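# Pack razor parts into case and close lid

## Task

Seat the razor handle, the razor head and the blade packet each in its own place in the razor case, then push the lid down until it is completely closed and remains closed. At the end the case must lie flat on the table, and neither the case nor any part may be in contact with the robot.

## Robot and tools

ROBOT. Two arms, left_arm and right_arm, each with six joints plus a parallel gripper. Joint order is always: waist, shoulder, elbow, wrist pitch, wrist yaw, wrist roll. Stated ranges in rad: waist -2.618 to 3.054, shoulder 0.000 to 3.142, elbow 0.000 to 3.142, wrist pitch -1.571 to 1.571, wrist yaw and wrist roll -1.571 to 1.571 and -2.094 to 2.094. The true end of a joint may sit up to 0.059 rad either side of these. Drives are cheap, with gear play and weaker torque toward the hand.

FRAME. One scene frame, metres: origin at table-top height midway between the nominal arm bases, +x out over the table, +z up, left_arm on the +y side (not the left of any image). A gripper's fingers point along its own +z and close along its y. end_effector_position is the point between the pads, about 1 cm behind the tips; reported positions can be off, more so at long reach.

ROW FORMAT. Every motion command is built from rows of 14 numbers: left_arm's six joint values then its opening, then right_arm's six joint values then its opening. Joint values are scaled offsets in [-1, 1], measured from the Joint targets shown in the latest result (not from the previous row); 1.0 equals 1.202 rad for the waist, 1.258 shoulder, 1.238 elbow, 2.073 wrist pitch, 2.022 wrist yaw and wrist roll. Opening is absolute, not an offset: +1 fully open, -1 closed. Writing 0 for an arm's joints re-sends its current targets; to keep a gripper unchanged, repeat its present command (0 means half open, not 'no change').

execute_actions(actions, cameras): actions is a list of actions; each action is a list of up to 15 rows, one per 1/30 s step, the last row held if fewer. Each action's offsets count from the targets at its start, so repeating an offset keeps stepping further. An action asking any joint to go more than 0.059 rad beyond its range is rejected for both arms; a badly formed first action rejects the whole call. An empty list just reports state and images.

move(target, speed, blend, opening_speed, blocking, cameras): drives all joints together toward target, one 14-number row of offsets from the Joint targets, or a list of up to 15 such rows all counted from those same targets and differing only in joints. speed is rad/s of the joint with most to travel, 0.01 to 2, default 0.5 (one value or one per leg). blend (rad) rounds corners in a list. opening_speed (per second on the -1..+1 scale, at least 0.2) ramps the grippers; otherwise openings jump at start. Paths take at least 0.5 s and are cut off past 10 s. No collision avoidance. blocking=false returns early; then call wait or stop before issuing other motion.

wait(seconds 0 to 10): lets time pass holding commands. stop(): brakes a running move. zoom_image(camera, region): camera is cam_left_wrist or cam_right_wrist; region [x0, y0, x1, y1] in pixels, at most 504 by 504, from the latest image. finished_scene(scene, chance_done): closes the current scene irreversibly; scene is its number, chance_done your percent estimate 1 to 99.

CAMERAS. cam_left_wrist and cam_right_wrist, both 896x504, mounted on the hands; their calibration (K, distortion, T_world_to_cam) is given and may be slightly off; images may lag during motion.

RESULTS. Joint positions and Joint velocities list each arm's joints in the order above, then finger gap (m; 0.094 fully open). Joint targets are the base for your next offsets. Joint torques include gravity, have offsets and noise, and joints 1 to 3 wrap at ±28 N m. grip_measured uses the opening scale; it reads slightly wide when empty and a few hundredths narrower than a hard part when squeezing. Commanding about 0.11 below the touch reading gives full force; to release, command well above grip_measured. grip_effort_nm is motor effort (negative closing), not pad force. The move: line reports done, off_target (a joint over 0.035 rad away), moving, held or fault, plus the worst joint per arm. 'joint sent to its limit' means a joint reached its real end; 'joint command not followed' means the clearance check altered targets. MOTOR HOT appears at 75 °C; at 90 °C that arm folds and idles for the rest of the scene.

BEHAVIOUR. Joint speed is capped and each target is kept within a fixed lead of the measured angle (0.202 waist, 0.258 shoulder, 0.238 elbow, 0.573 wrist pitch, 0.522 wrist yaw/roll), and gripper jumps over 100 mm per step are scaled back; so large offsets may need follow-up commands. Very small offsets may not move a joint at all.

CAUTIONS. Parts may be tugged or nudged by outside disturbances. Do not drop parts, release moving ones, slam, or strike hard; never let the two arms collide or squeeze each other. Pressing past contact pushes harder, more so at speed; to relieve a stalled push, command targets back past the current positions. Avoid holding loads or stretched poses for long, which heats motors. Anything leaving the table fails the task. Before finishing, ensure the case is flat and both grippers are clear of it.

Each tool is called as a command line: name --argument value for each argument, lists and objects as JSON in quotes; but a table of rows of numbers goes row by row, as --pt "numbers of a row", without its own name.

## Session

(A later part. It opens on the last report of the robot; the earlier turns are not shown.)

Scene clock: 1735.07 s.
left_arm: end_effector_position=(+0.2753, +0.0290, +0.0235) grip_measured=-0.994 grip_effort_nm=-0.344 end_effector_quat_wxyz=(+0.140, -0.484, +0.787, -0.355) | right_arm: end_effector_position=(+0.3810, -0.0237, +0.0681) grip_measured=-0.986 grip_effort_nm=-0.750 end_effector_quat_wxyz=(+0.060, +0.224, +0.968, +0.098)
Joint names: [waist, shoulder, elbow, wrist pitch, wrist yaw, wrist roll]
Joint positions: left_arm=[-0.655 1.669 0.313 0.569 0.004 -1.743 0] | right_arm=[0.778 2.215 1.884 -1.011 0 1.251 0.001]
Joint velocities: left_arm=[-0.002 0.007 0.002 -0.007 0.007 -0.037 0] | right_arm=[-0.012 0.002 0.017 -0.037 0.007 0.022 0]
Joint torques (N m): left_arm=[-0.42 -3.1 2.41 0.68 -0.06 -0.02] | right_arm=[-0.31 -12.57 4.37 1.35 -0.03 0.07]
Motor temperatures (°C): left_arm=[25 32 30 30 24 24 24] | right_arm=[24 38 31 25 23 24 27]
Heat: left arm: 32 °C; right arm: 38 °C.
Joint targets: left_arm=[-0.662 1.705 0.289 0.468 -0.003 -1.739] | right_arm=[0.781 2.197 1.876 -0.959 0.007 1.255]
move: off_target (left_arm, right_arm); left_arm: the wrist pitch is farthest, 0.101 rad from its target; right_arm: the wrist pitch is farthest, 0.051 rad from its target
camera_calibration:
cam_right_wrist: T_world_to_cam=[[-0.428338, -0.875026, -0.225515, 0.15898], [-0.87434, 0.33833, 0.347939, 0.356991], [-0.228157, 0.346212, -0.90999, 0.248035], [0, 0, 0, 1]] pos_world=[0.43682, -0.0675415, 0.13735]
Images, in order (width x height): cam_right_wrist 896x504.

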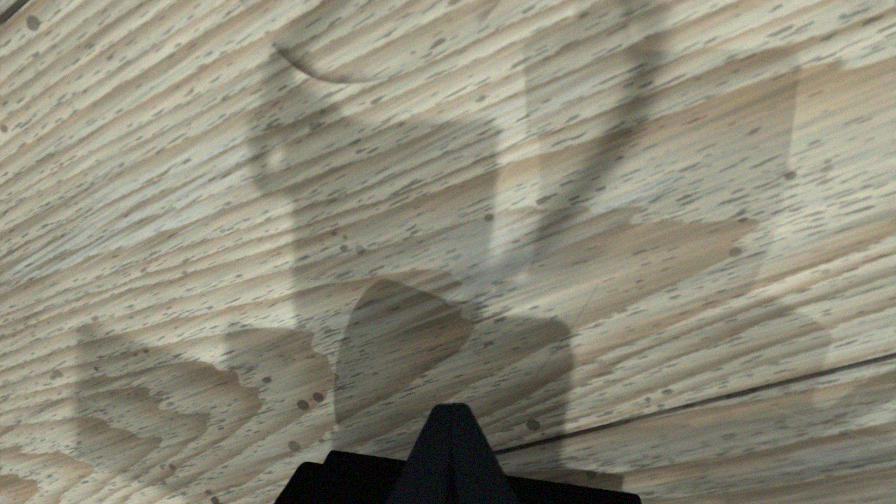

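move --target '[0,0,0,0,0,0,-1,0.104,-0.053,-0.037,0,0,0.06,-1]' --speed 0.12

Scene clock: 1750.43 s.
left_arm: end_effector_position=(+0.2753, +0.0290, +0.0235) grip_measured=-0.994 grip_effort_nm=-0.349 end_effector_quat_wxyz=(+0.140, -0.484, +0.787, -0.355) | right_arm: end_effector_position=(+0.3275, +0.0103, +0.0672) grip_measured=-0.986 grip_effort_nm=-0.745 end_effector_quat_wxyz=(+0.044, +0.219, +0.970, +0.099)
Joint names: [waist, shoulder, elbow, wrist pitch, wrist yaw, wrist roll]
Joint positions: left_arm=[-0.655 1.669 0.313 0.569 0.004 -1.743 0] | right_arm=[0.909 2.189 1.842 -1.006 0 1.371 0.001]
Joint velocities: left_arm=[0.017 -0.017 -0.002 -0.007 0.022 -0.066 0.001] | right_arm=[-0.002 0.002 0.002 -0.022 -0.081 -0.051 -0.002]
Joint torques (N m): left_arm=[-0.46 -3.12 2.44 0.7 -0.05 0.01] | right_arm=[0.32 -15.72 4.12 1.29 -0.01 0.08]
Motor temperatures (°C): left_arm=[25 32 30 29 24 24 24] | right_arm=[24 39 29 26 23 24 27]
Heat: left arm: 32 °C; right arm: 39 °C.
Joint targets: left_arm=[-0.662 1.705 0.289 0.468 -0.003 -1.739] | right_arm=[0.906 2.130 1.830 -0.959 0.007 1.376]
move: off_target (left_arm, right_arm); left_arm: the wrist pitch is farthest, 0.101 rad from its target; right_arm: the shoulder is farthest, 0.059 rad from its target
camera_calibration:
cam_left_wrist: T_world_to_cam=[[0.633842, -0.299178, 0.713258, -0.181591], [-0.717793, -0.571047, 0.398345, 0.239607], [0.288127, -0.764459, -0.576702, 0.0478964], [0, 0, 0, 1]] pos_world=[0.273288, 0.119113, 0.0616972]
cam_right_wrist: T_world_to_cam=[[-0.422582, -0.879081, -0.220549, 0.163393], [-0.868728, 0.323515, 0.375033, 0.295466], [-0.258333, 0.35008, -0.900393, 0.232487], [0, 0, 0, 1]] pos_world=[0.385786, -0.0333407, 0.134557]

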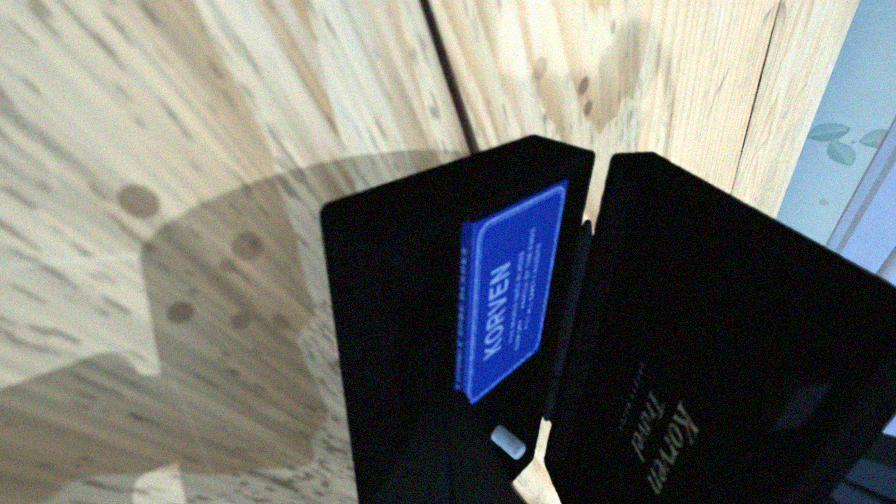

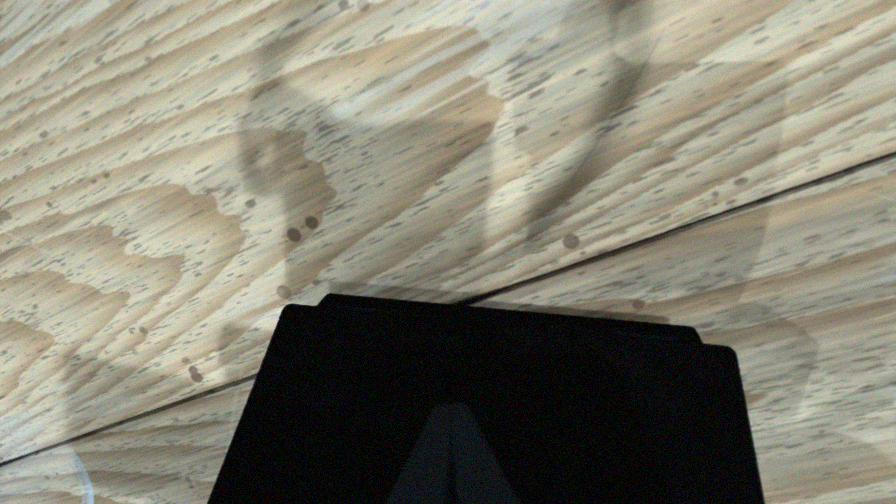

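move --target '[0,0,0,0,0,0,-1,0.075,-0.04,0.016,0,0,0.045,-1]' --speed 0.1

Scene clock: 1758.37 s.
left_arm: end_effector_position=(+0.2756, +0.0288, +0.0237) grip_measured=-0.994 grip_effort_nm=-0.354 end_effector_quat_wxyz=(+0.140, -0.484, +0.787, -0.356) | right_arm: end_effector_position=(+0.2942, +0.0356, +0.0904) grip_measured=-0.986 grip_effort_nm=-0.750 end_effector_quat_wxyz=(+0.044, +0.220, +0.966, +0.126)
Joint names: [waist, shoulder, elbow, wrist pitch, wrist yaw, wrist roll]
Joint positions: left_arm=[-0.655 1.669 0.313 0.57 0.004 -1.743 0] | right_arm=[0.996 2.139 1.842 -1.006 0 1.463 0.001]
Joint velocities: left_arm=[-0.002 0.002 -0.022 -0.11 0.066 -0.022 0.001] | right_arm=[-0.002 0.007 -0.002 0.037 -0.007 0.066 -0.001]
Joint torques (N m): left_arm=[-0.49 -3.1 2.51 0.68 -0.04 -0.02] | right_arm=[0.58 -15.56 5.93 1.35 -0.03 0.11]
Motor temperatures (°C): left_arm=[25 31 30 29 24 24 24] | right_arm=[24 44 29 26 23 24 27]
Heat: left arm: 31 °C; right arm: 44 °C.
Joint targets: left_arm=[-0.662 1.705 0.289 0.468 -0.003 -1.739] | right_arm=[0.996 2.080 1.850 -0.959 0.007 1.467]
move: off_target (left_arm, right_arm); left_arm: the wrist pitch is farthest, 0.102 rad from its target; right_arm: the shoulder is farthest, 0.059 rad from its target
camera_calibration:
cam_left_wrist: T_world_to_cam=[[0.632963, -0.298525, 0.714311, -0.181771], [-0.718283, -0.570682, 0.397983, 0.239697], [0.288837, -0.764987, -0.575647, 0.0476605], [0, 0, 0, 1]] pos_world=[0.273458, 0.118987, 0.0618812]
cam_right_wrist: T_world_to_cam=[[-0.421734, -0.864896, -0.272205, 0.180609], [-0.872027, 0.304641, 0.383096, 0.250529], [-0.248413, 0.398935, -0.88269, 0.229647], [0, 0, 0, 1]] pos_world=[0.351684, -0.0117275, 0.155893]

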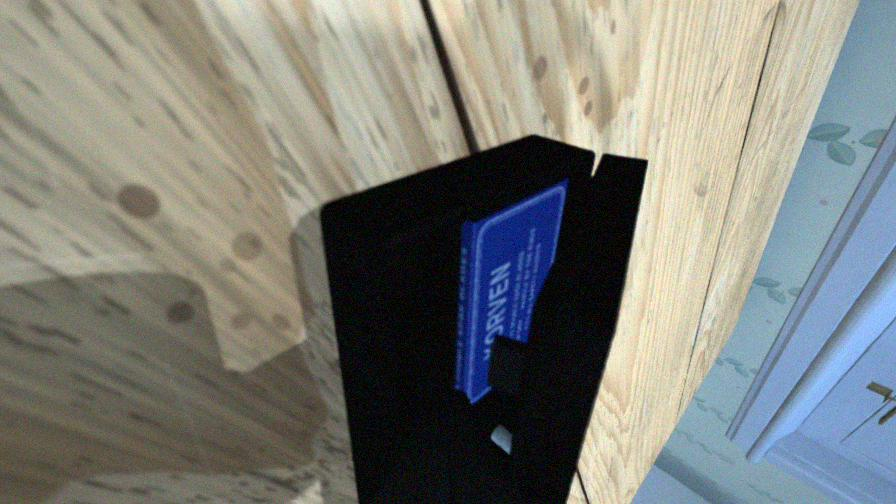

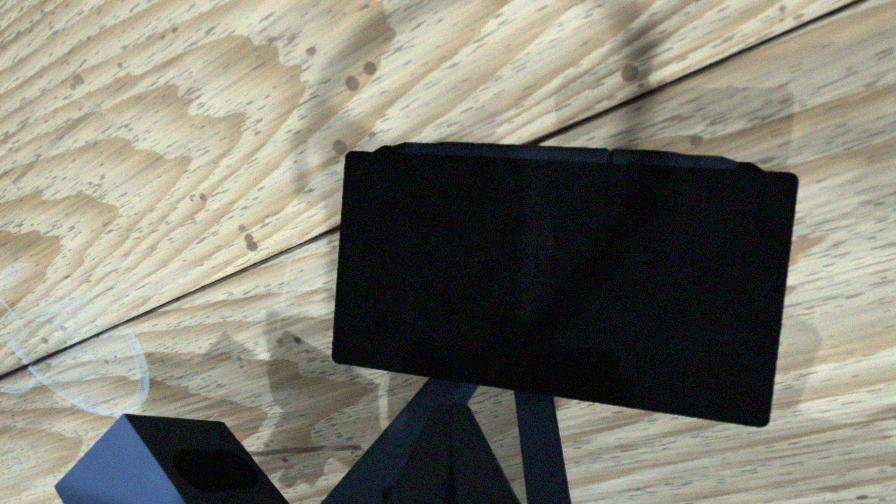

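move --pt "0 -0.296 -0.038 -0.07 0 0 -1 0 0 0 0 0 0 -1" --pt "0 -0.581 -0.065 -0.235 0 0 -1 0 0 0 0 0 0 -1" --speed 0.3 --blend 0.05

Scene clock: 1770.70 s.
left_arm: end_effector_position=(+0.2330, +0.0594, +0.0933) grip_measured=-0.994 grip_effort_nm=-0.349 end_effector_quat_wxyz=(+0.150, -0.476, +0.778, -0.382) | right_arm: end_effector_position=(+0.2942, +0.0356, +0.0904) grip_measured=-0.986 grip_effort_nm=-0.750 end_effector_quat_wxyz=(+0.044, +0.220, +0.966, +0.126)
Joint names: [waist, shoulder, elbow, wrist pitch, wrist yaw, wrist roll]
Joint positions: left_arm=[-0.658 0.993 0.227 0.041 0.004 -1.743 0] | right_arm=[0.996 2.139 1.842 -1.006 0 1.463 0.001]
Joint velocities: left_arm=[0.002 0.007 0.002 0.037 0.007 -0.022 0] | right_arm=[0.007 0.012 -0.002 0.007 -0.007 -0.007 0]
Joint torques (N m): left_arm=[-0.5 -3.34 5.19 1.26 -0.03 -0.01] | right_arm=[0.54 -15.42 5.9 1.37 -0.02 0.08]
Motor temperatures (°C): left_arm=[25 31 30 28 24 24 24] | right_arm=[24 48 29 26 23 24 27]
Heat: left arm: 31 °C; right arm: 48 °C.
Joint targets: left_arm=[-0.662 0.974 0.208 -0.019 -0.003 -1.739] | right_arm=[0.996 2.080 1.850 -0.959 0.007 1.467]
move: off_target (left_arm, right_arm); left_arm: the wrist pitch is farthest, 0.060 rad from its target; right_arm: the shoulder is farthest, 0.059 rad from its target
camera_calibration:
cam_left_wrist: T_world_to_cam=[[0.595939, -0.273451, 0.755037, -0.192108], [-0.739216, -0.554122, 0.382765, 0.204202], [0.313715, -0.78624, -0.532362, 0.114792], [0, 0, 0, 1]] pos_world=[0.229423, 0.150875, 0.127998]
cam_right_wrist: T_world_to_cam=[[-0.421734, -0.864896, -0.272205, 0.180609], [-0.872027, 0.304641, 0.383096, 0.250529], [-0.248413, 0.398935, -0.88269, 0.229647], [0, 0, 0, 1]] pos_world=[0.351684, -0.0117275, 0.155893]

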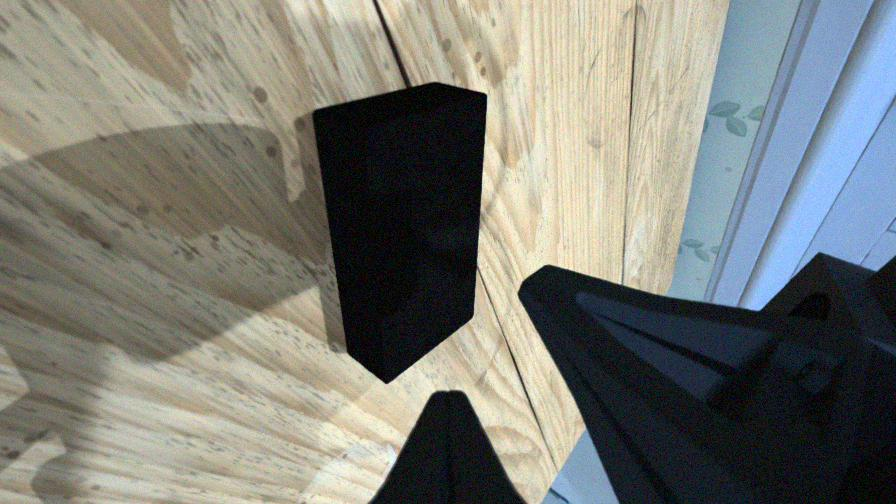

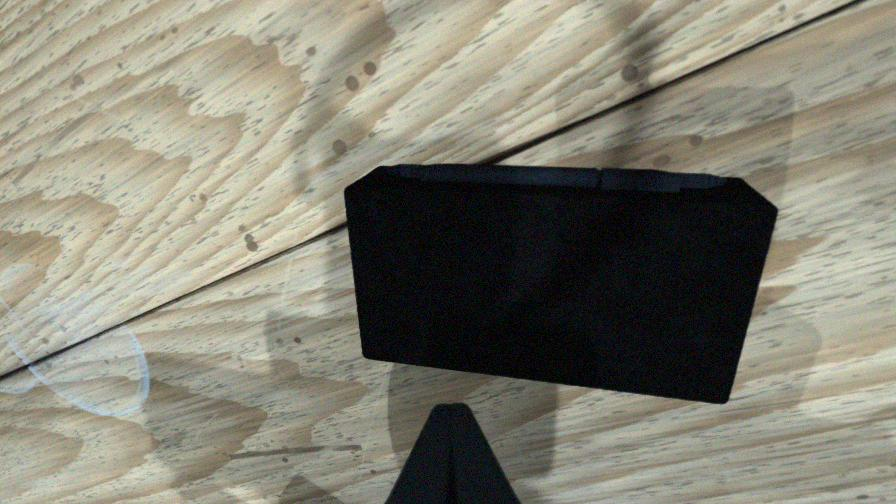

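move --target '[0.6,0.1,0.3,0,0,0.3,-1,0,0,0,0,0,0,-1]' --speed 0.7 --cameras '[]'

Scene clock: 1785.13 s.
left_arm: end_effector_position=(+0.3616, +0.2547, +0.1940) grip_measured=-0.994 grip_effort_nm=-0.354 end_effector_quat_wxyz=(+0.427, -0.500, +0.709, -0.257) | right_arm: end_effector_position=(+0.2942, +0.0356, +0.0904) grip_measured=-0.986 grip_effort_nm=-0.745 end_effector_quat_wxyz=(+0.044, +0.220, +0.966, +0.126)
Joint names: [waist, shoulder, elbow, wrist pitch, wrist yaw, wrist roll]
Joint positions: left_arm=[0.063 1.099 0.539 0.032 0.006 -1.152 0] | right_arm=[0.996 2.139 1.842 -1.006 0 1.463 0.001]
Joint velocities: left_arm=[-0.007 0.012 0.007 0.022 -0.037 0.022 0] | right_arm=[0.027 -0.002 0.002 -0.066 0.022 0.051 -0.002]
Joint torques (N m): left_arm=[0.08 -3.15 10.82 1.51 -0.05 0.16] | right_arm=[0.55 -15.46 5.89 1.35 -0.02 0.06]
Motor temperatures (°C): left_arm=[25 31 31 28 24 24 24] | right_arm=[24 51 29 26 23 24 27]
Heat: left arm: 31 °C; right arm: 51 °C.
Joint targets: left_arm=[0.060 1.100 0.579 -0.019 -0.003 -1.133] | right_arm=[0.996 2.080 1.850 -0.959 0.007 1.467]
move: off_target (left_arm, right_arm); left_arm: the wrist pitch is farthest, 0.051 rad from its target; right_arm: the shoulder is farthest, 0.059 rad from its target
No camera images: "cameras" was empty.

move --target '[0,0,0,0,0,0,-1,0.039,0.103,-0.041,0,0,0,-1]' --speed 0.3 --cameras '["cam_right_wrist"]'

Scene clock: 1794.47 s.
left_arm: end_effector_position=(+0.3616, +0.2547, +0.1940) grip_measured=-0.994 grip_effort_nm=-0.349 end_effector_quat_wxyz=(+0.427, -0.500, +0.709, -0.257) | right_arm: end_effector_position=(+0.2670, +0.0365, +0.0457) grip_measured=-0.986 grip_effort_nm=-0.750 end_effector_quat_wxyz=(+0.025, +0.197, +0.977, +0.077)
Joint names: [waist, shoulder, elbow, wrist pitch, wrist yaw, wrist roll]
Joint positions: left_arm=[0.063 1.099 0.539 0.032 0.006 -1.152 0] | right_arm=[1.047 2.212 1.803 -1 0 1.463 0.001]
Joint velocities: left_arm=[0.007 -0.007 -0.012 0.007 -0.081 -0.037 -0.002] | right_arm=[-0.017 -0.012 -0.007 -0.037 -0.007 -0.007 0]
Joint torques (N m): left_arm=[-0.12 -3.34 10.89 1.52 -0.07 0.19] | right_arm=[0.18 -11.14 4.3 1.11 -0.02 0.09]
Motor temperatures (°C): left_arm=[25 31 32 29 24 24 24] | right_arm=[24 52 29 27 23 24 27]
Heat: left arm: 32 °C; right arm: 52 °C.
Joint targets: left_arm=[0.060 1.100 0.579 -0.019 -0.003 -1.133] | right_arm=[1.043 2.209 1.799 -0.959 0.007 1.467]
move: off_target (left_arm, right_arm); left_arm: the wrist pitch is farthest, 0.051 rad from its target; right_arm: the wrist pitch is farthest, 0.041 rad from its target
camera_calibration:
cam_right_wrist: T_world_to_cam=[[-0.388758, -0.905604, -0.169555, 0.145793], [-0.866187, 0.296528, 0.402234, 0.241505], [-0.313987, 0.303238, -0.8997, 0.204846], [0, 0, 0, 1]] pos_world=[0.330186, -0.00169879, 0.111878]
Images, in order (width x height): cam_right_wrist 896x504.

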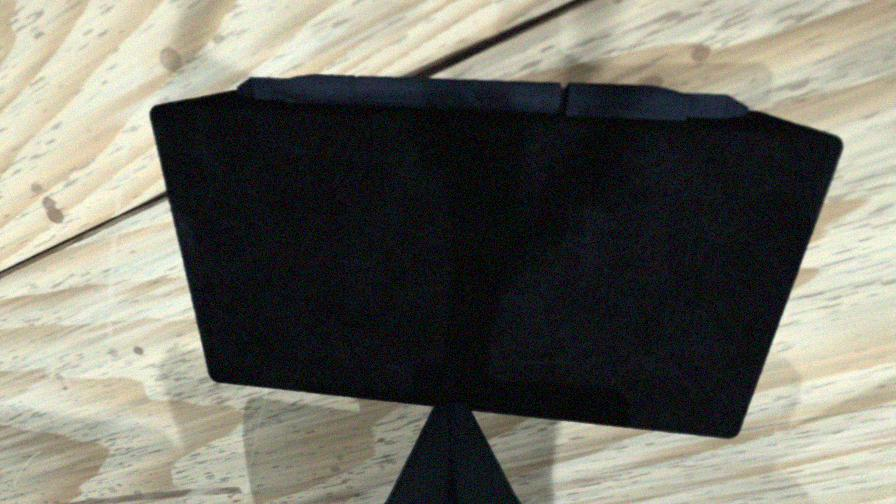

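move --pt "0 0 0 0 0 0 -1 -0.019 0 0 0 0 0 -1" --pt "0 0 0 0 0 0 -1 -0.019 0.008 -0.026 0.018 0 0 -1" --speed 0.15 --cameras '["cam_right_wrist"]'

Scene clock: 1806.33 s.
left_arm: end_effector_position=(+0.3616, +0.2547, +0.1940) grip_measured=-0.994 grip_effort_nm=-0.344 end_effector_quat_wxyz=(+0.427, -0.500, +0.709, -0.257) | right_arm: end_effector_position=(+0.2753, +0.0320, +0.0421) grip_measured=-0.986 grip_effort_nm=-0.745 end_effector_quat_wxyz=(+0.024, +0.207, +0.975, +0.079)
Joint names: [waist, shoulder, elbow, wrist pitch, wrist yaw, wrist roll]
Joint positions: left_arm=[0.063 1.099 0.539 0.032 0.006 -1.152 0] | right_arm=[1.025 2.212 1.788 -0.981 -0.003 1.463 0.001]
Joint velocities: left_arm=[0.002 -0.017 -0.012 0.037 0.007 -0.037 -0.001] | right_arm=[0.002 0.002 -0.007 -0.051 0.022 0.007 0.001]
Joint torques (N m): left_arm=[0.01 -3.3 10.89 1.54 -0.03 0.16] | right_arm=[-0.44 -10.4 3.18 1.31 0.02 0.07]
Motor temperatures (°C): left_arm=[25 31 33 30 24 24 24] | right_arm=[24 50 29 27 23 24 27]
Heat: left arm: 33 °C; right arm: 50 °C.
Joint targets: left_arm=[0.060 1.100 0.579 -0.019 -0.003 -1.133] | right_arm=[1.020 2.219 1.767 -0.922 0.007 1.467]
move: off_target (left_arm, right_arm); left_arm: the wrist pitch is farthest, 0.051 rad from its target; right_arm: the wrist pitch is farthest, 0.060 rad from its target
camera_calibration:
cam_right_wrist: T_world_to_cam=[[-0.407852, -0.896536, -0.17286, 0.149341], [-0.859343, 0.312947, 0.404467, 0.249024], [-0.308524, 0.313508, -0.898068, 0.203623], [0, 0, 0, 1]] pos_world=[0.337729, -0.00787934, 0.10796]
Images, in order (width x height): cam_right_wrist 896x504.

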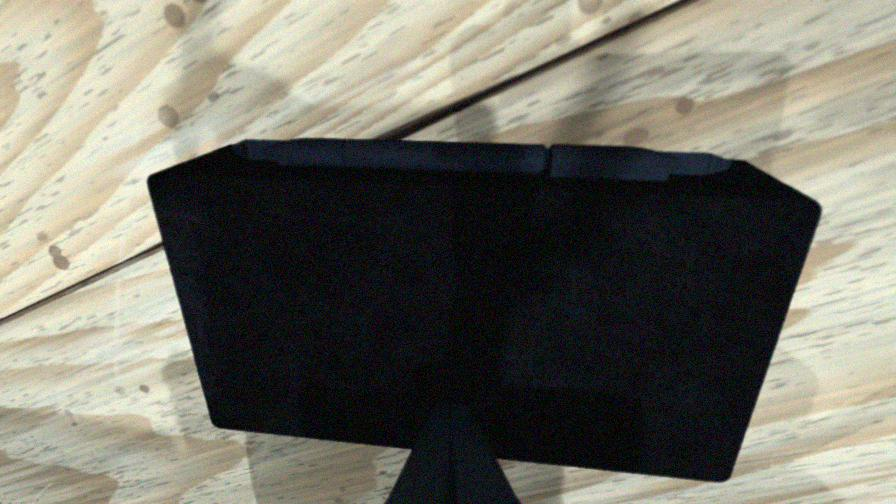

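move --target '[0,0,0,0,0,0,-1,0,0.1,-0.02,0.0,0,0,-1]' --speed 0.12 --cameras '["cam_right_wrist"]'

Scene clock: 1812.87 s.
left_arm: end_effector_position=(+0.3616, +0.2547, +0.1940) grip_measured=-0.994 grip_effort_nm=-0.349 end_effector_quat_wxyz=(+0.427, -0.500, +0.709, -0.257) | right_arm: end_effector_position=(+0.2747, +0.0311, +0.0385) grip_measured=-0.986 grip_effort_nm=-0.745 end_effector_quat_wxyz=(+0.023, +0.207, +0.975, +0.075)
Joint names: [waist, shoulder, elbow, wrist pitch, wrist yaw, wrist roll]
Joint positions: left_arm=[0.063 1.099 0.539 0.032 0.006 -1.152 0] | right_arm=[1.025 2.218 1.785 -0.98 -0.003 1.463 0.001]
Joint velocities: left_arm=[-0.002 -0.012 -0.002 0.066 -0.037 -0.022 0] | right_arm=[-0.007 -0.002 -0.007 -0.051 0.007 0.007 -0.001]
Joint torques (N m): left_arm=[0.16 -3.29 10.96 1.49 -0.05 0.16] | right_arm=[-0.46 -1.36 1.28 1.28 0.01 0.07]
Motor temperatures (°C): left_arm=[25 31 33 30 24 24 24] | right_arm=[24 47 29 27 23 24 27]
Heat: left arm: 33 °C; right arm: 47 °C.
Joint targets: left_arm=[0.060 1.100 0.579 -0.019 -0.003 -1.133] | right_arm=[1.020 2.345 1.742 -0.922 0.007 1.467]
move: off_target (left_arm, right_arm); left_arm: the wrist pitch is farthest, 0.051 rad from its target; right_arm: the shoulder is farthest, 0.127 rad from its target
camera_calibration:
cam_right_wrist: T_world_to_cam=[[-0.408504, -0.897657, -0.165338, 0.147648], [-0.857781, 0.315633, 0.405694, 0.249738], [-0.311988, 0.307551, -0.89893, 0.201717], [0, 0, 0, 1]] pos_world=[0.337468, -0.00832669, 0.104424]
Images, in order (width x height): cam_right_wrist 896x504.

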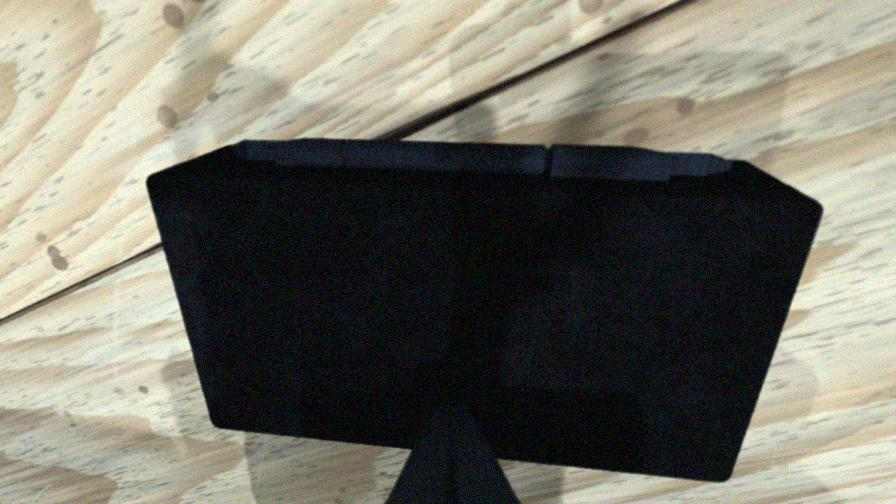

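move --target '[0,0,0,0,0,0,-1,0,0.05,0,0.0,0,0,-1]' --speed 0.12 --cameras '[]'

Scene clock: 1818.77 s.
left_arm: end_effector_position=(+0.3616, +0.2547, +0.1940) grip_measured=-0.994 grip_effort_nm=-0.349 end_effector_quat_wxyz=(+0.427, -0.500, +0.709, -0.257) | right_arm: end_effector_position=(+0.2748, +0.0312, +0.0375) grip_measured=-0.986 grip_effort_nm=-0.740 end_effector_quat_wxyz=(+0.022, +0.207, +0.975, +0.071)
Joint names: [waist, shoulder, elbow, wrist pitch, wrist yaw, wrist roll]
Joint positions: left_arm=[0.063 1.099 0.539 0.032 0.006 -1.152 0] | right_arm=[1.025 2.228 1.797 -0.991 -0.003 1.463 0.001]
Joint velocities: left_arm=[-0.002 0.007 0.012 -0.066 -0.051 0.051 -0.001] | right_arm=[-0.007 -0.007 -0.007 -0.051 0.066 -0.037 0.001]
Joint torques (N m): left_arm=[0.02 -3.29 10.99 1.5 -0.04 0.2] | right_arm=[-0.46 1.78 0.35 1.37 0.02 0.07]
Motor temperatures (°C): left_arm=[25 31 34 30 24 24 24] | right_arm=[24 44 29 27 23 24 27]
Heat: left arm: 34 °C; right arm: 44 °C.
Joint targets: left_arm=[0.060 1.100 0.579 -0.019 -0.003 -1.133] | right_arm=[1.020 2.408 1.742 -0.922 0.007 1.467]
move: off_target (left_arm, right_arm); left_arm: the wrist pitch is farthest, 0.051 rad from its target; right_arm: the shoulder is farthest, 0.180 rad from its target
No camera images: "cameras" was empty.

move --pt "0 0 0 0 0 0 -1 0 -0.16 0.05 -0.02 0 0 -1" --pt "0 0 0 0 0 0 -1 0 -0.173 0.008 0.077 0 0 -1" --speed 0.2 --blend 0.02 --cameras '["cam_right_wrist"]'

Scene clock: 1831.37 s.
left_arm: end_effector_position=(+0.3616, +0.2547, +0.1940) grip_measured=-0.994 grip_effort_nm=-0.344 end_effector_quat_wxyz=(+0.427, -0.500, +0.709, -0.257) | right_arm: end_effector_position=(+0.2913, +0.0595, +0.0438) grip_measured=-0.986 grip_effort_nm=-0.735 end_effector_quat_wxyz=(+0.045, +0.205, +0.967, +0.142)
Joint names: [waist, shoulder, elbow, wrist pitch, wrist yaw, wrist roll]
Joint positions: left_arm=[0.063 1.099 0.539 0.032 0.006 -1.152 0] | right_arm=[1.025 2.215 1.769 -0.826 -0.003 1.463 0.001]
Joint velocities: left_arm=[-0.012 0.017 0.002 -0.066 0.007 -0.022 0] | right_arm=[-0.002 -0.002 0.007 -0.007 -0.081 0.022 0.001]
Joint torques (N m): left_arm=[0.03 -3.23 10.89 1.51 -0.06 0.18] | right_arm=[-0.47 -13.19 3.66 1.55 0.02 0.07]
Motor temperatures (°C): left_arm=[25 31 34 30 24 24 24] | right_arm=[24 41 28 27 23 24 27]
Heat: left arm: 34 °C; right arm: 41 °C.
Joint targets: left_arm=[0.060 1.100 0.579 -0.019 -0.003 -1.133] | right_arm=[1.020 2.190 1.752 -0.763 0.007 1.467]
move: off_target (left_arm, right_arm); left_arm: the wrist pitch is farthest, 0.051 rad from its target; right_arm: the wrist pitch is farthest, 0.064 rad from its target
camera_calibration:
cam_right_wrist: T_world_to_cam=[[-0.391906, -0.86912, -0.301727, 0.180263], [-0.885679, 0.267667, 0.379378, 0.264914], [-0.248963, 0.415914, -0.874662, 0.177068], [0, 0, 0, 1]] pos_world=[0.349359, 0.0121168, 0.108763]
Images, in order (width x height): cam_right_wrist 896x504.

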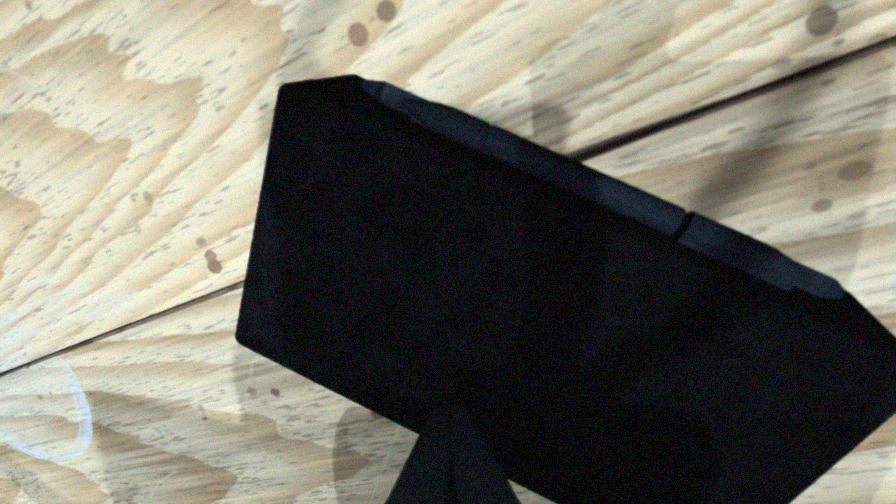

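move --pt "0 0 0 0 0 0 -1 0 -0.04 0.06 -0.02 0 0 -1" --pt "0 0 0 0 0 0 -1 0 -0.033 -0.155 0.175 0 0 -1" --speed 0.3 --cameras '["cam_right_wrist"]'

Scene clock: 1849.40 s.
left_arm: end_effector_position=(+0.3616, +0.2547, +0.1940) grip_measured=-0.994 grip_effort_nm=-0.344 end_effector_quat_wxyz=(+0.427, -0.500, +0.709, -0.257) | right_arm: end_effector_position=(+0.3119, +0.0901, +0.0439) grip_measured=-0.986 grip_effort_nm=-0.740 end_effector_quat_wxyz=(+0.084, +0.203, +0.941, +0.259)
Joint names: [waist, shoulder, elbow, wrist pitch, wrist yaw, wrist roll]
Joint positions: left_arm=[0.063 1.099 0.539 0.032 0.006 -1.152 0] | right_arm=[1.021 2.165 1.581 -0.435 -0.003 1.465 0.001]
Joint velocities: left_arm=[-0.002 0.007 0.002 0.037 -0.051 0.022 0] | right_arm=[0.012 0.007 -0.002 0.022 -0.007 0.066 -0.001]
Joint torques (N m): left_arm=[0.03 -3.25 10.88 1.55 -0.06 0.17] | right_arm=[-0.49 -12.19 3.47 1.69 0.02 0.06]
Motor temperatures (°C): left_arm=[25 30 34 31 24 24 24] | right_arm=[24 42 29 28 23 24 27]
Heat: left arm: 34 °C; right arm: 42 °C.
Joint targets: left_arm=[0.060 1.100 0.579 -0.019 -0.003 -1.133] | right_arm=[1.020 2.149 1.560 -0.400 0.007 1.467]
move: off_target (left_arm); left_arm: the wrist pitch is farthest, 0.051 rad from its target
camera_calibration:
cam_right_wrist: T_world_to_cam=[[-0.343686, -0.775461, -0.529661, 0.201555], [-0.92865, 0.196801, 0.31445, 0.29763], [-0.139605, 0.599942, -0.787769, 0.115035], [0, 0, 0, 1]] pos_world=[0.361725, 0.0287097, 0.103787]
Images, in order (width x height): cam_right_wrist 896x504.

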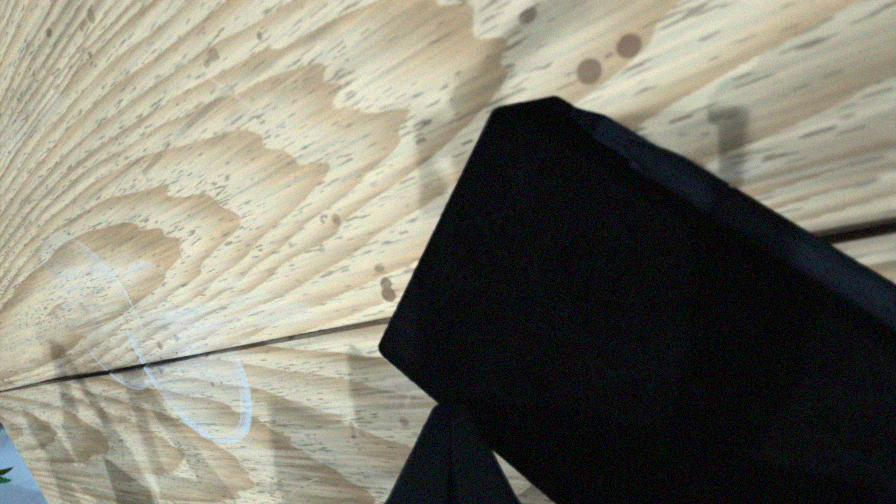

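move --pt "0 0 0 0 0 0 -1 -0.014 0 0 0 0 0 -1" --pt "0 0 0 0 0 0 -1 -0.014 0.088 -0.032 0.012 0 0 -1" --speed 0.15 --cameras '["cam_right_wrist"]'

Scene clock: 1862.67 s.
left_arm: end_effector_position=(+0.3616, +0.2547, +0.1940) grip_measured=-0.994 grip_effort_nm=-0.359 end_effector_quat_wxyz=(+0.427, -0.500, +0.709, -0.257) | right_arm: end_effector_position=(+0.3240, +0.1023, +0.0426) grip_measured=-0.986 grip_effort_nm=-0.740 end_effector_quat_wxyz=(+0.097, +0.204, +0.929, +0.294)
Joint names: [waist, shoulder, elbow, wrist pitch, wrist yaw, wrist roll]
Joint positions: left_arm=[0.063 1.099 0.539 0.032 0.006 -1.152 0] | right_arm=[1.013 2.183 1.559 -0.317 -0.003 1.465 0.001]
Joint velocities: left_arm=[-0.012 0.012 -0.012 0.051 -0.007 -0.037 0.001] | right_arm=[0.002 -0.002 -0.017 -0.007 -0.007 0.037 -0.001]
Joint torques (N m): left_arm=[0.09 -3.25 10.81 1.51 -0.06 0.17] | right_arm=[-0.47 -5.33 2.03 0.93 0.03 0.07]
Motor temperatures (°C): left_arm=[25 30 34 31 24 24 24] | right_arm=[24 44 28 29 23 24 27]
Heat: left arm: 34 °C; right arm: 44 °C.
Joint targets: left_arm=[0.060 1.100 0.579 -0.019 -0.003 -1.133] | right_arm=[1.003 2.260 1.520 -0.375 0.007 1.467]
move: off_target (left_arm, right_arm); left_arm: the wrist pitch is farthest, 0.051 rad from its target; right_arm: the shoulder is farthest, 0.077 rad from its target
camera_calibration:
cam_right_wrist: T_world_to_cam=[[-0.327051, -0.735065, -0.5939, 0.207621], [-0.939256, 0.183618, 0.28997, 0.312679], [-0.104097, 0.652659, -0.750467, 0.0898865], [0, 0, 0, 1]] pos_world=[0.370945, 0.0365366, 0.100095]
Images, in order (width x height): cam_right_wrist 896x504.

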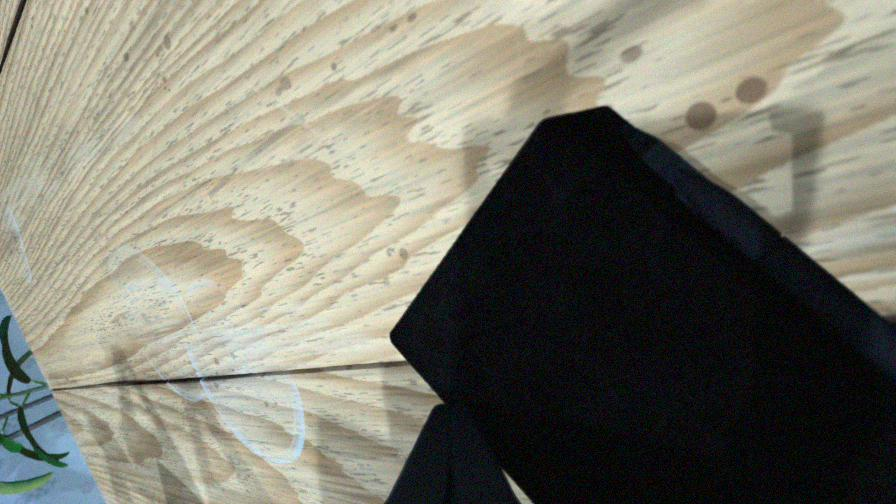

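move --pt "0 0 0 0 0 0 -1 0 -0.12 0.12 -0.05 0 0 -1" --pt "0 0 0 0 0 0 -1 -0.6 -0.25 0.2 -0.2 0 0 -1" --speed 0.6 --cameras '["cam_right_wrist"]'

Scene clock: 1872.67 s.
left_arm: end_effector_position=(+0.3616, +0.2547, +0.1940) grip_measured=-0.994 grip_effort_nm=-0.349 end_effector_quat_wxyz=(+0.427, -0.500, +0.709, -0.257) | right_arm: end_effector_position=(+0.5317, -0.2202, +0.1424) grip_measured=-0.986 grip_effort_nm=-0.735 end_effector_quat_wxyz=(+0.175, +0.529, +0.803, +0.213)
Joint names: [waist, shoulder, elbow, wrist pitch, wrist yaw, wrist roll]
Joint positions: left_arm=[0.063 1.099 0.539 0.032 0.006 -1.152 0] | right_arm=[0.28 1.997 1.722 -0.738 -0.001 1.465 0.001]
Joint velocities: left_arm=[-0.007 0.002 -0.012 0.022 -0.081 -0.007 -0.002] | right_arm=[-0.007 -0.007 -0.017 0.007 -0.051 0.022 0.001]
Joint torques (N m): left_arm=[-0.02 -3.34 10.84 1.51 -0.06 0.18] | right_arm=[0.51 -14.09 9.89 0.85 -0.01 0.05]
Motor temperatures (°C): left_arm=[25 30 34 31 24 24 24] | right_arm=[24 43 29 28 23 24 27]
Heat: left arm: 34 °C; right arm: 43 °C.
Joint targets: left_arm=[0.060 1.100 0.579 -0.019 -0.003 -1.133] | right_arm=[0.282 1.945 1.768 -0.790 0.007 1.467]
move: off_target (left_arm, right_arm); left_arm: the wrist pitch is farthest, 0.051 rad from its target; right_arm: the shoulder is farthest, 0.052 rad from its target
camera_calibration:
cam_right_wrist: T_world_to_cam=[[-0.773945, -0.339278, -0.534696, 0.41408], [-0.553705, 0.772286, 0.311425, 0.459586], [0.307278, 0.53709, -0.785566, 0.157649], [0, 0, 0, 1]] pos_world=[0.526508, -0.299115, 0.202124]
Images, in order (width x height): cam_right_wrist 896x504.

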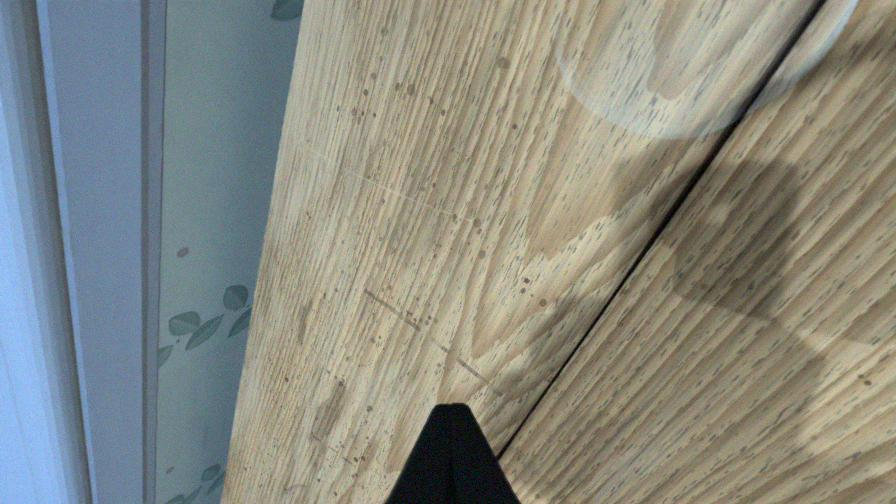

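move --target '[-0.5075,0.534,0.659,-0.533,0,0.56,-1,0,0,0,0,0,0,-1]' --speed 0.8

Scene clock: 1910.43 s.
left_arm: end_effector_position=(+0.2928, +0.0562, +0.1307) grip_measured=-0.994 grip_effort_nm=-0.339 end_effector_quat_wxyz=(+0.024, +0.262, +0.965, -0.007) | right_arm: end_effector_position=(+0.5314, -0.2203, +0.1422) grip_measured=-0.986 grip_effort_nm=-0.740 end_effector_quat_wxyz=(+0.174, +0.529, +0.803, +0.212)
Joint names: [waist, shoulder, elbow, wrist pitch, wrist yaw, wrist roll]
Joint positions: left_arm=[-0.56 1.764 1.35 -1.107 -0.001 -0.014 0] | right_arm=[0.28 1.997 1.722 -0.739 -0.001 1.465 0.001]
Joint velocities: left_arm=[0.007 0.007 -0.002 0.051 0.022 0.007 0] | right_arm=[0.002 -0.007 -0.007 -0.022 0.022 -0.022 0.001]
Joint torques (N m): left_arm=[0.35 -8.44 10.15 0.21 -0.05 0.15] | right_arm=[0.53 -14.08 9.89 0.9 0.01 0.06]
Motor temperatures (°C): left_arm=[25 30 34 31 24 24 24] | right_arm=[24 43 33 27 23 24 27]
Heat: left arm: 34 °C; right arm: 43 °C.
Joint targets: left_arm=[-0.550 1.772 1.395 -1.124 -0.003 0.000] | right_arm=[0.282 1.945 1.768 -0.790 0.007 1.467]
move: off_target (left_arm, right_arm); left_arm: the elbow is farthest, 0.045 rad from its target; right_arm: the shoulder is farthest, 0.052 rad from its target
camera_calibration:
cam_left_wrist: T_world_to_cam=[[-0.535078, -0.844581, 0.0193288, 0.202647], [-0.770327, 0.497172, 0.399269, 0.180179], [-0.346825, 0.19875, -0.91663, 0.301756], [0, 0, 0, 1]] pos_world=[0.351885, 0.0215976, 0.200742]
cam_right_wrist: T_world_to_cam=[[-0.774728, -0.339519, -0.533408, 0.41388], [-0.553248, 0.772426, 0.311888, 0.459273], [0.306126, 0.536735, -0.786258, 0.158269], [0, 0, 0, 1]] pos_world=[0.526286, -0.299184, 0.201965]

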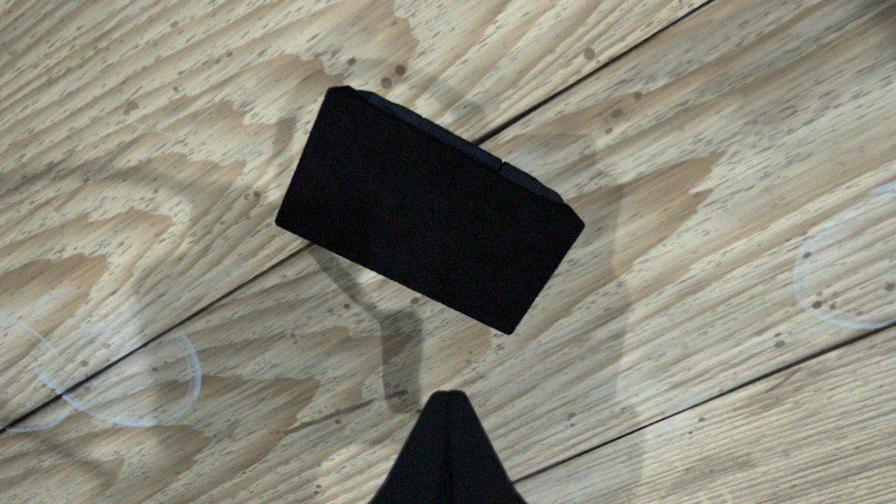

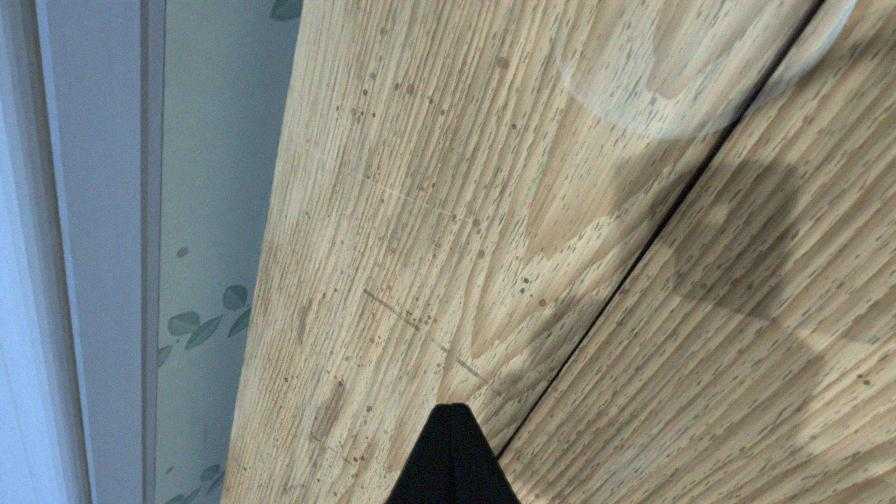

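move --target '[0.103,0.0766,-0.1325,0.1116,0,0,-1,0,0,0,0,0,0,-1]'

zoom_image --camera "cam_left_wrist" --region '[200, 50, 690, 500]'

Scene clock: 1942.23 s.
left_arm: end_effector_position=(+0.3186, +0.0953, +0.0730) grip_measured=-0.994 grip_effort_nm=-0.339 end_effector_quat_wxyz=(+0.012, +0.195, +0.981, -0.004) | right_arm: end_effector_position=(+0.5314, -0.2203, +0.1422) grip_measured=-0.986 grip_effort_nm=-0.740 end_effector_quat_wxyz=(+0.174, +0.529, +0.803, +0.212)
Joint names: [waist, shoulder, elbow, wrist pitch, wrist yaw, wrist roll]
Joint positions: left_arm=[-0.419 1.867 1.243 -0.923 0.002 -0.011 0] | right_arm=[0.28 1.997 1.722 -0.739 -0.001 1.465 0.001]
Joint velocities: left_arm=[0.017 -0.002 -0.007 -0.081 0.037 -0.022 -0.001] | right_arm=[-0.007 -0.007 0.022 -0.081 0.007 -0.066 0]
Joint torques (N m): left_arm=[-0.17 -9.43 5.18 0.64 -0.03 0.09] | right_arm=[0.53 -14.12 9.89 0.89 0 0.06]
Motor temperatures (°C): left_arm=[25 32 34 29 24 24 24] | right_arm=[24 43 33 26 23 24 27]
Heat: left arm: 34 °C; right arm: 43 °C.
Joint targets: left_arm=[-0.427 1.868 1.231 -0.893 -0.003 0.000] | right_arm=[0.282 1.945 1.768 -0.790 0.007 1.467]
move: off_target (right_arm); right_arm: the shoulder is farthest, 0.052 rad from its target
camera_calibration:
cam_left_wrist: T_world_to_cam=[[-0.413328, -0.910296, 0.0228493, 0.21781], [-0.821043, 0.383418, 0.422941, 0.228926], [-0.393762, 0.156053, -0.905869, 0.268308], [0, 0, 0, 1]] pos_world=[0.383634, 0.0686265, 0.141253]
cam_right_wrist: T_world_to_cam=[[-0.774728, -0.339519, -0.533408, 0.41388], [-0.553248, 0.772426, 0.311888, 0.459273], [0.306126, 0.536735, -0.786258, 0.158269], [0, 0, 0, 1]] pos_world=[0.526286, -0.299184, 0.201965]

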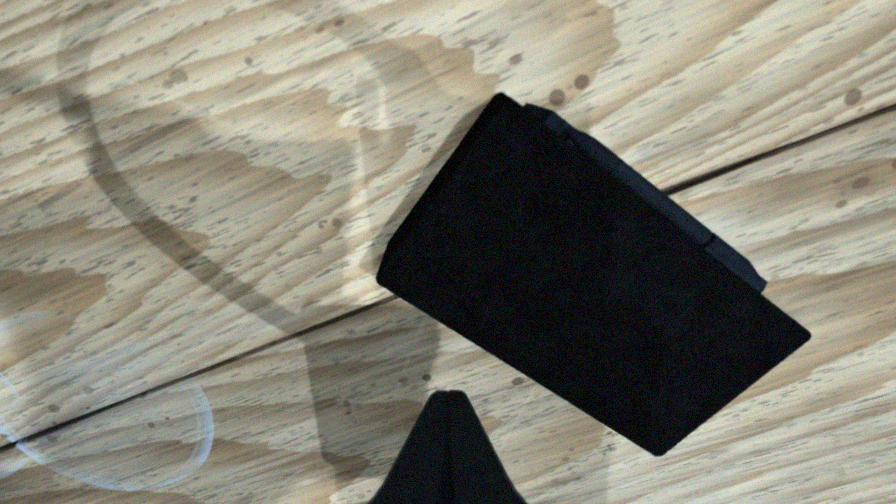

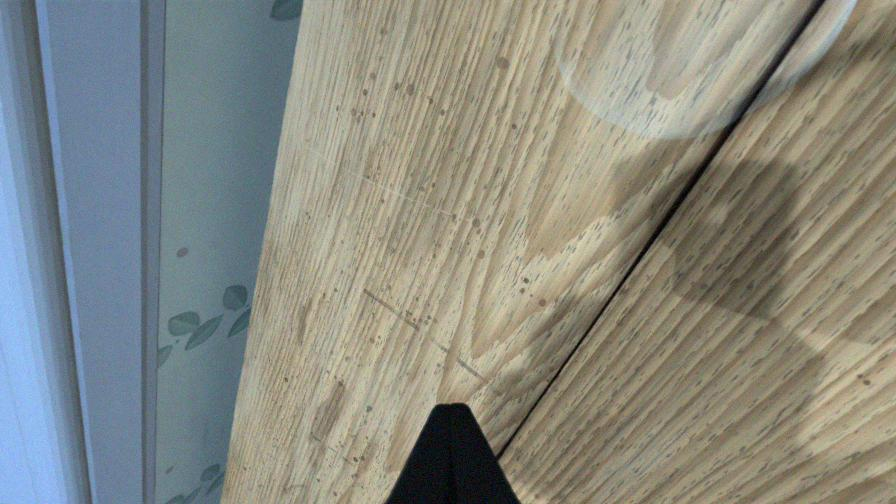

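Scaled by 1.029 from the camera's 896x504 image, which has a finer 1280x720 frame.

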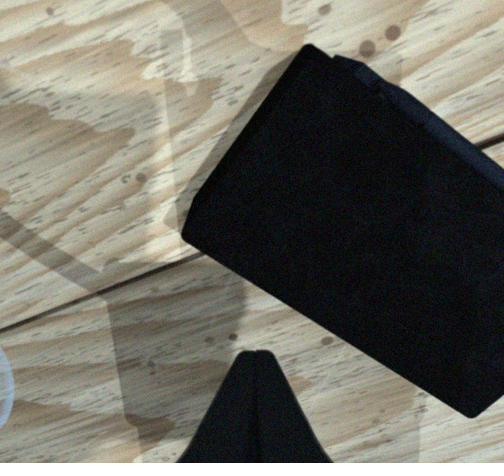

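move --pt "-0.006 0.050 -0.042 0.055 0 0 -1 0 0 0 0 0 0 -1" --pt "-0.006 0.165 -0.042 0.055 0 0 -1 0 0 0 0 0 0 -1" --speed '[0.2,0.25]'

Scene clock: 1959.17 s.
left_arm: end_effector_position=(+0.3203, +0.0938, +0.0368) grip_measured=-0.994 grip_effort_nm=-0.335 end_effector_quat_wxyz=(-0.006, +0.200, +0.980, +0.001) | right_arm: end_effector_position=(+0.5314, -0.2203, +0.1422) grip_measured=-0.986 grip_effort_nm=-0.740 end_effector_quat_wxyz=(+0.174, +0.529, +0.803, +0.212)
Joint names: [waist, shoulder, elbow, wrist pitch, wrist yaw, wrist roll]
Joint positions: left_arm=[-0.422 1.964 1.218 -0.837 0.001 -0.004 0] | right_arm=[0.28 1.997 1.722 -0.739 -0.001 1.465 0.001]
Joint velocities: left_arm=[-0.002 0.002 -0.002 -0.007 -0.022 -0.051 -0.002] | right_arm=[-0.007 -0.012 0.007 -0.022 0.081 0.022 -0.001]
Joint torques (N m): left_arm=[-0.58 -1.33 2.7 0.87 -0.03 0.08] | right_arm=[0.51 -14.11 9.94 0.89 0.01 0.05]
Motor temperatures (°C): left_arm=[25 31 32 29 24 24 24] | right_arm=[24 43 33 26 23 24 27]
Heat: left arm: 32 °C; right arm: 43 °C.
Joint targets: left_arm=[-0.434 2.075 1.179 -0.779 -0.003 0.000] | right_arm=[0.282 1.945 1.768 -0.790 0.007 1.467]
move: off_target (left_arm, right_arm); left_arm: the shoulder is farthest, 0.112 rad from its target; right_arm: the shoulder is farthest, 0.052 rad from its target
camera_calibration:
cam_left_wrist: T_world_to_cam=[[-0.422356, -0.906158, 0.0222042, 0.220447], [-0.802964, 0.385398, 0.45466, 0.239035], [-0.420552, 0.174199, -0.890388, 0.242661], [0, 0, 0, 1]] pos_world=[0.387095, 0.0653652, 0.102488]
cam_right_wrist: T_world_to_cam=[[-0.774728, -0.339519, -0.533408, 0.41388], [-0.553248, 0.772426, 0.311888, 0.459273], [0.306126, 0.536735, -0.786258, 0.158269], [0, 0, 0, 1]] pos_world=[0.526286, -0.299184, 0.201965]

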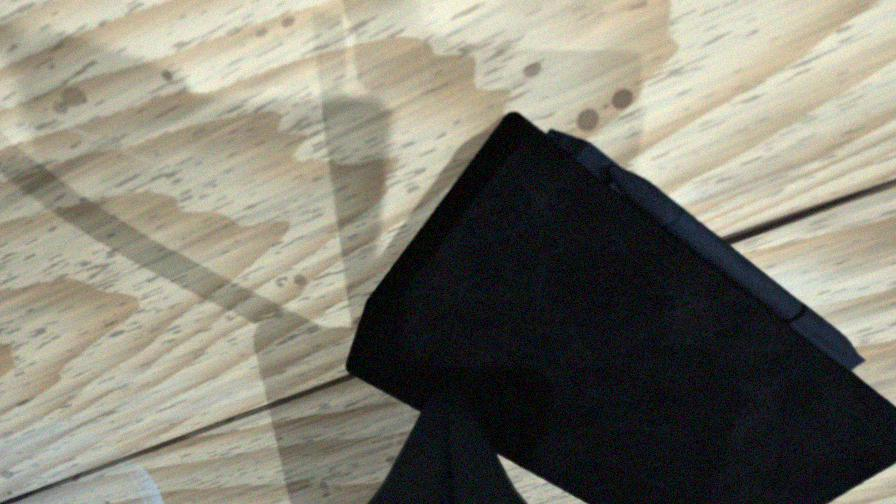

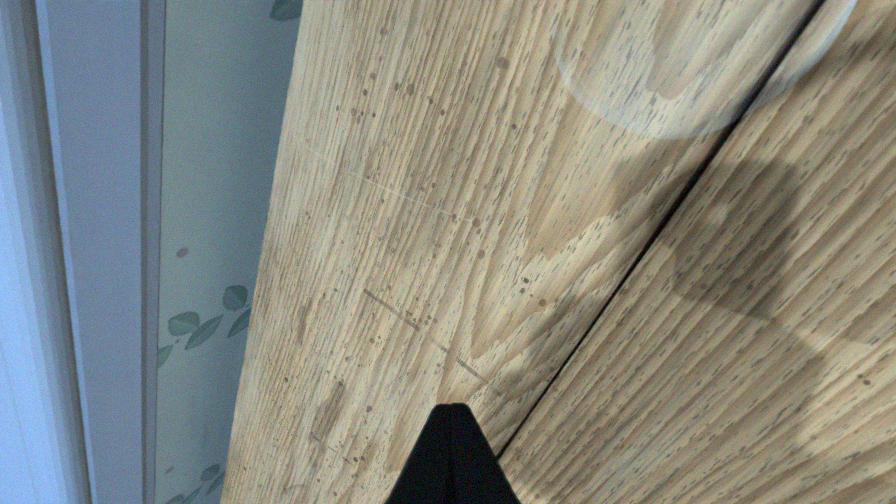

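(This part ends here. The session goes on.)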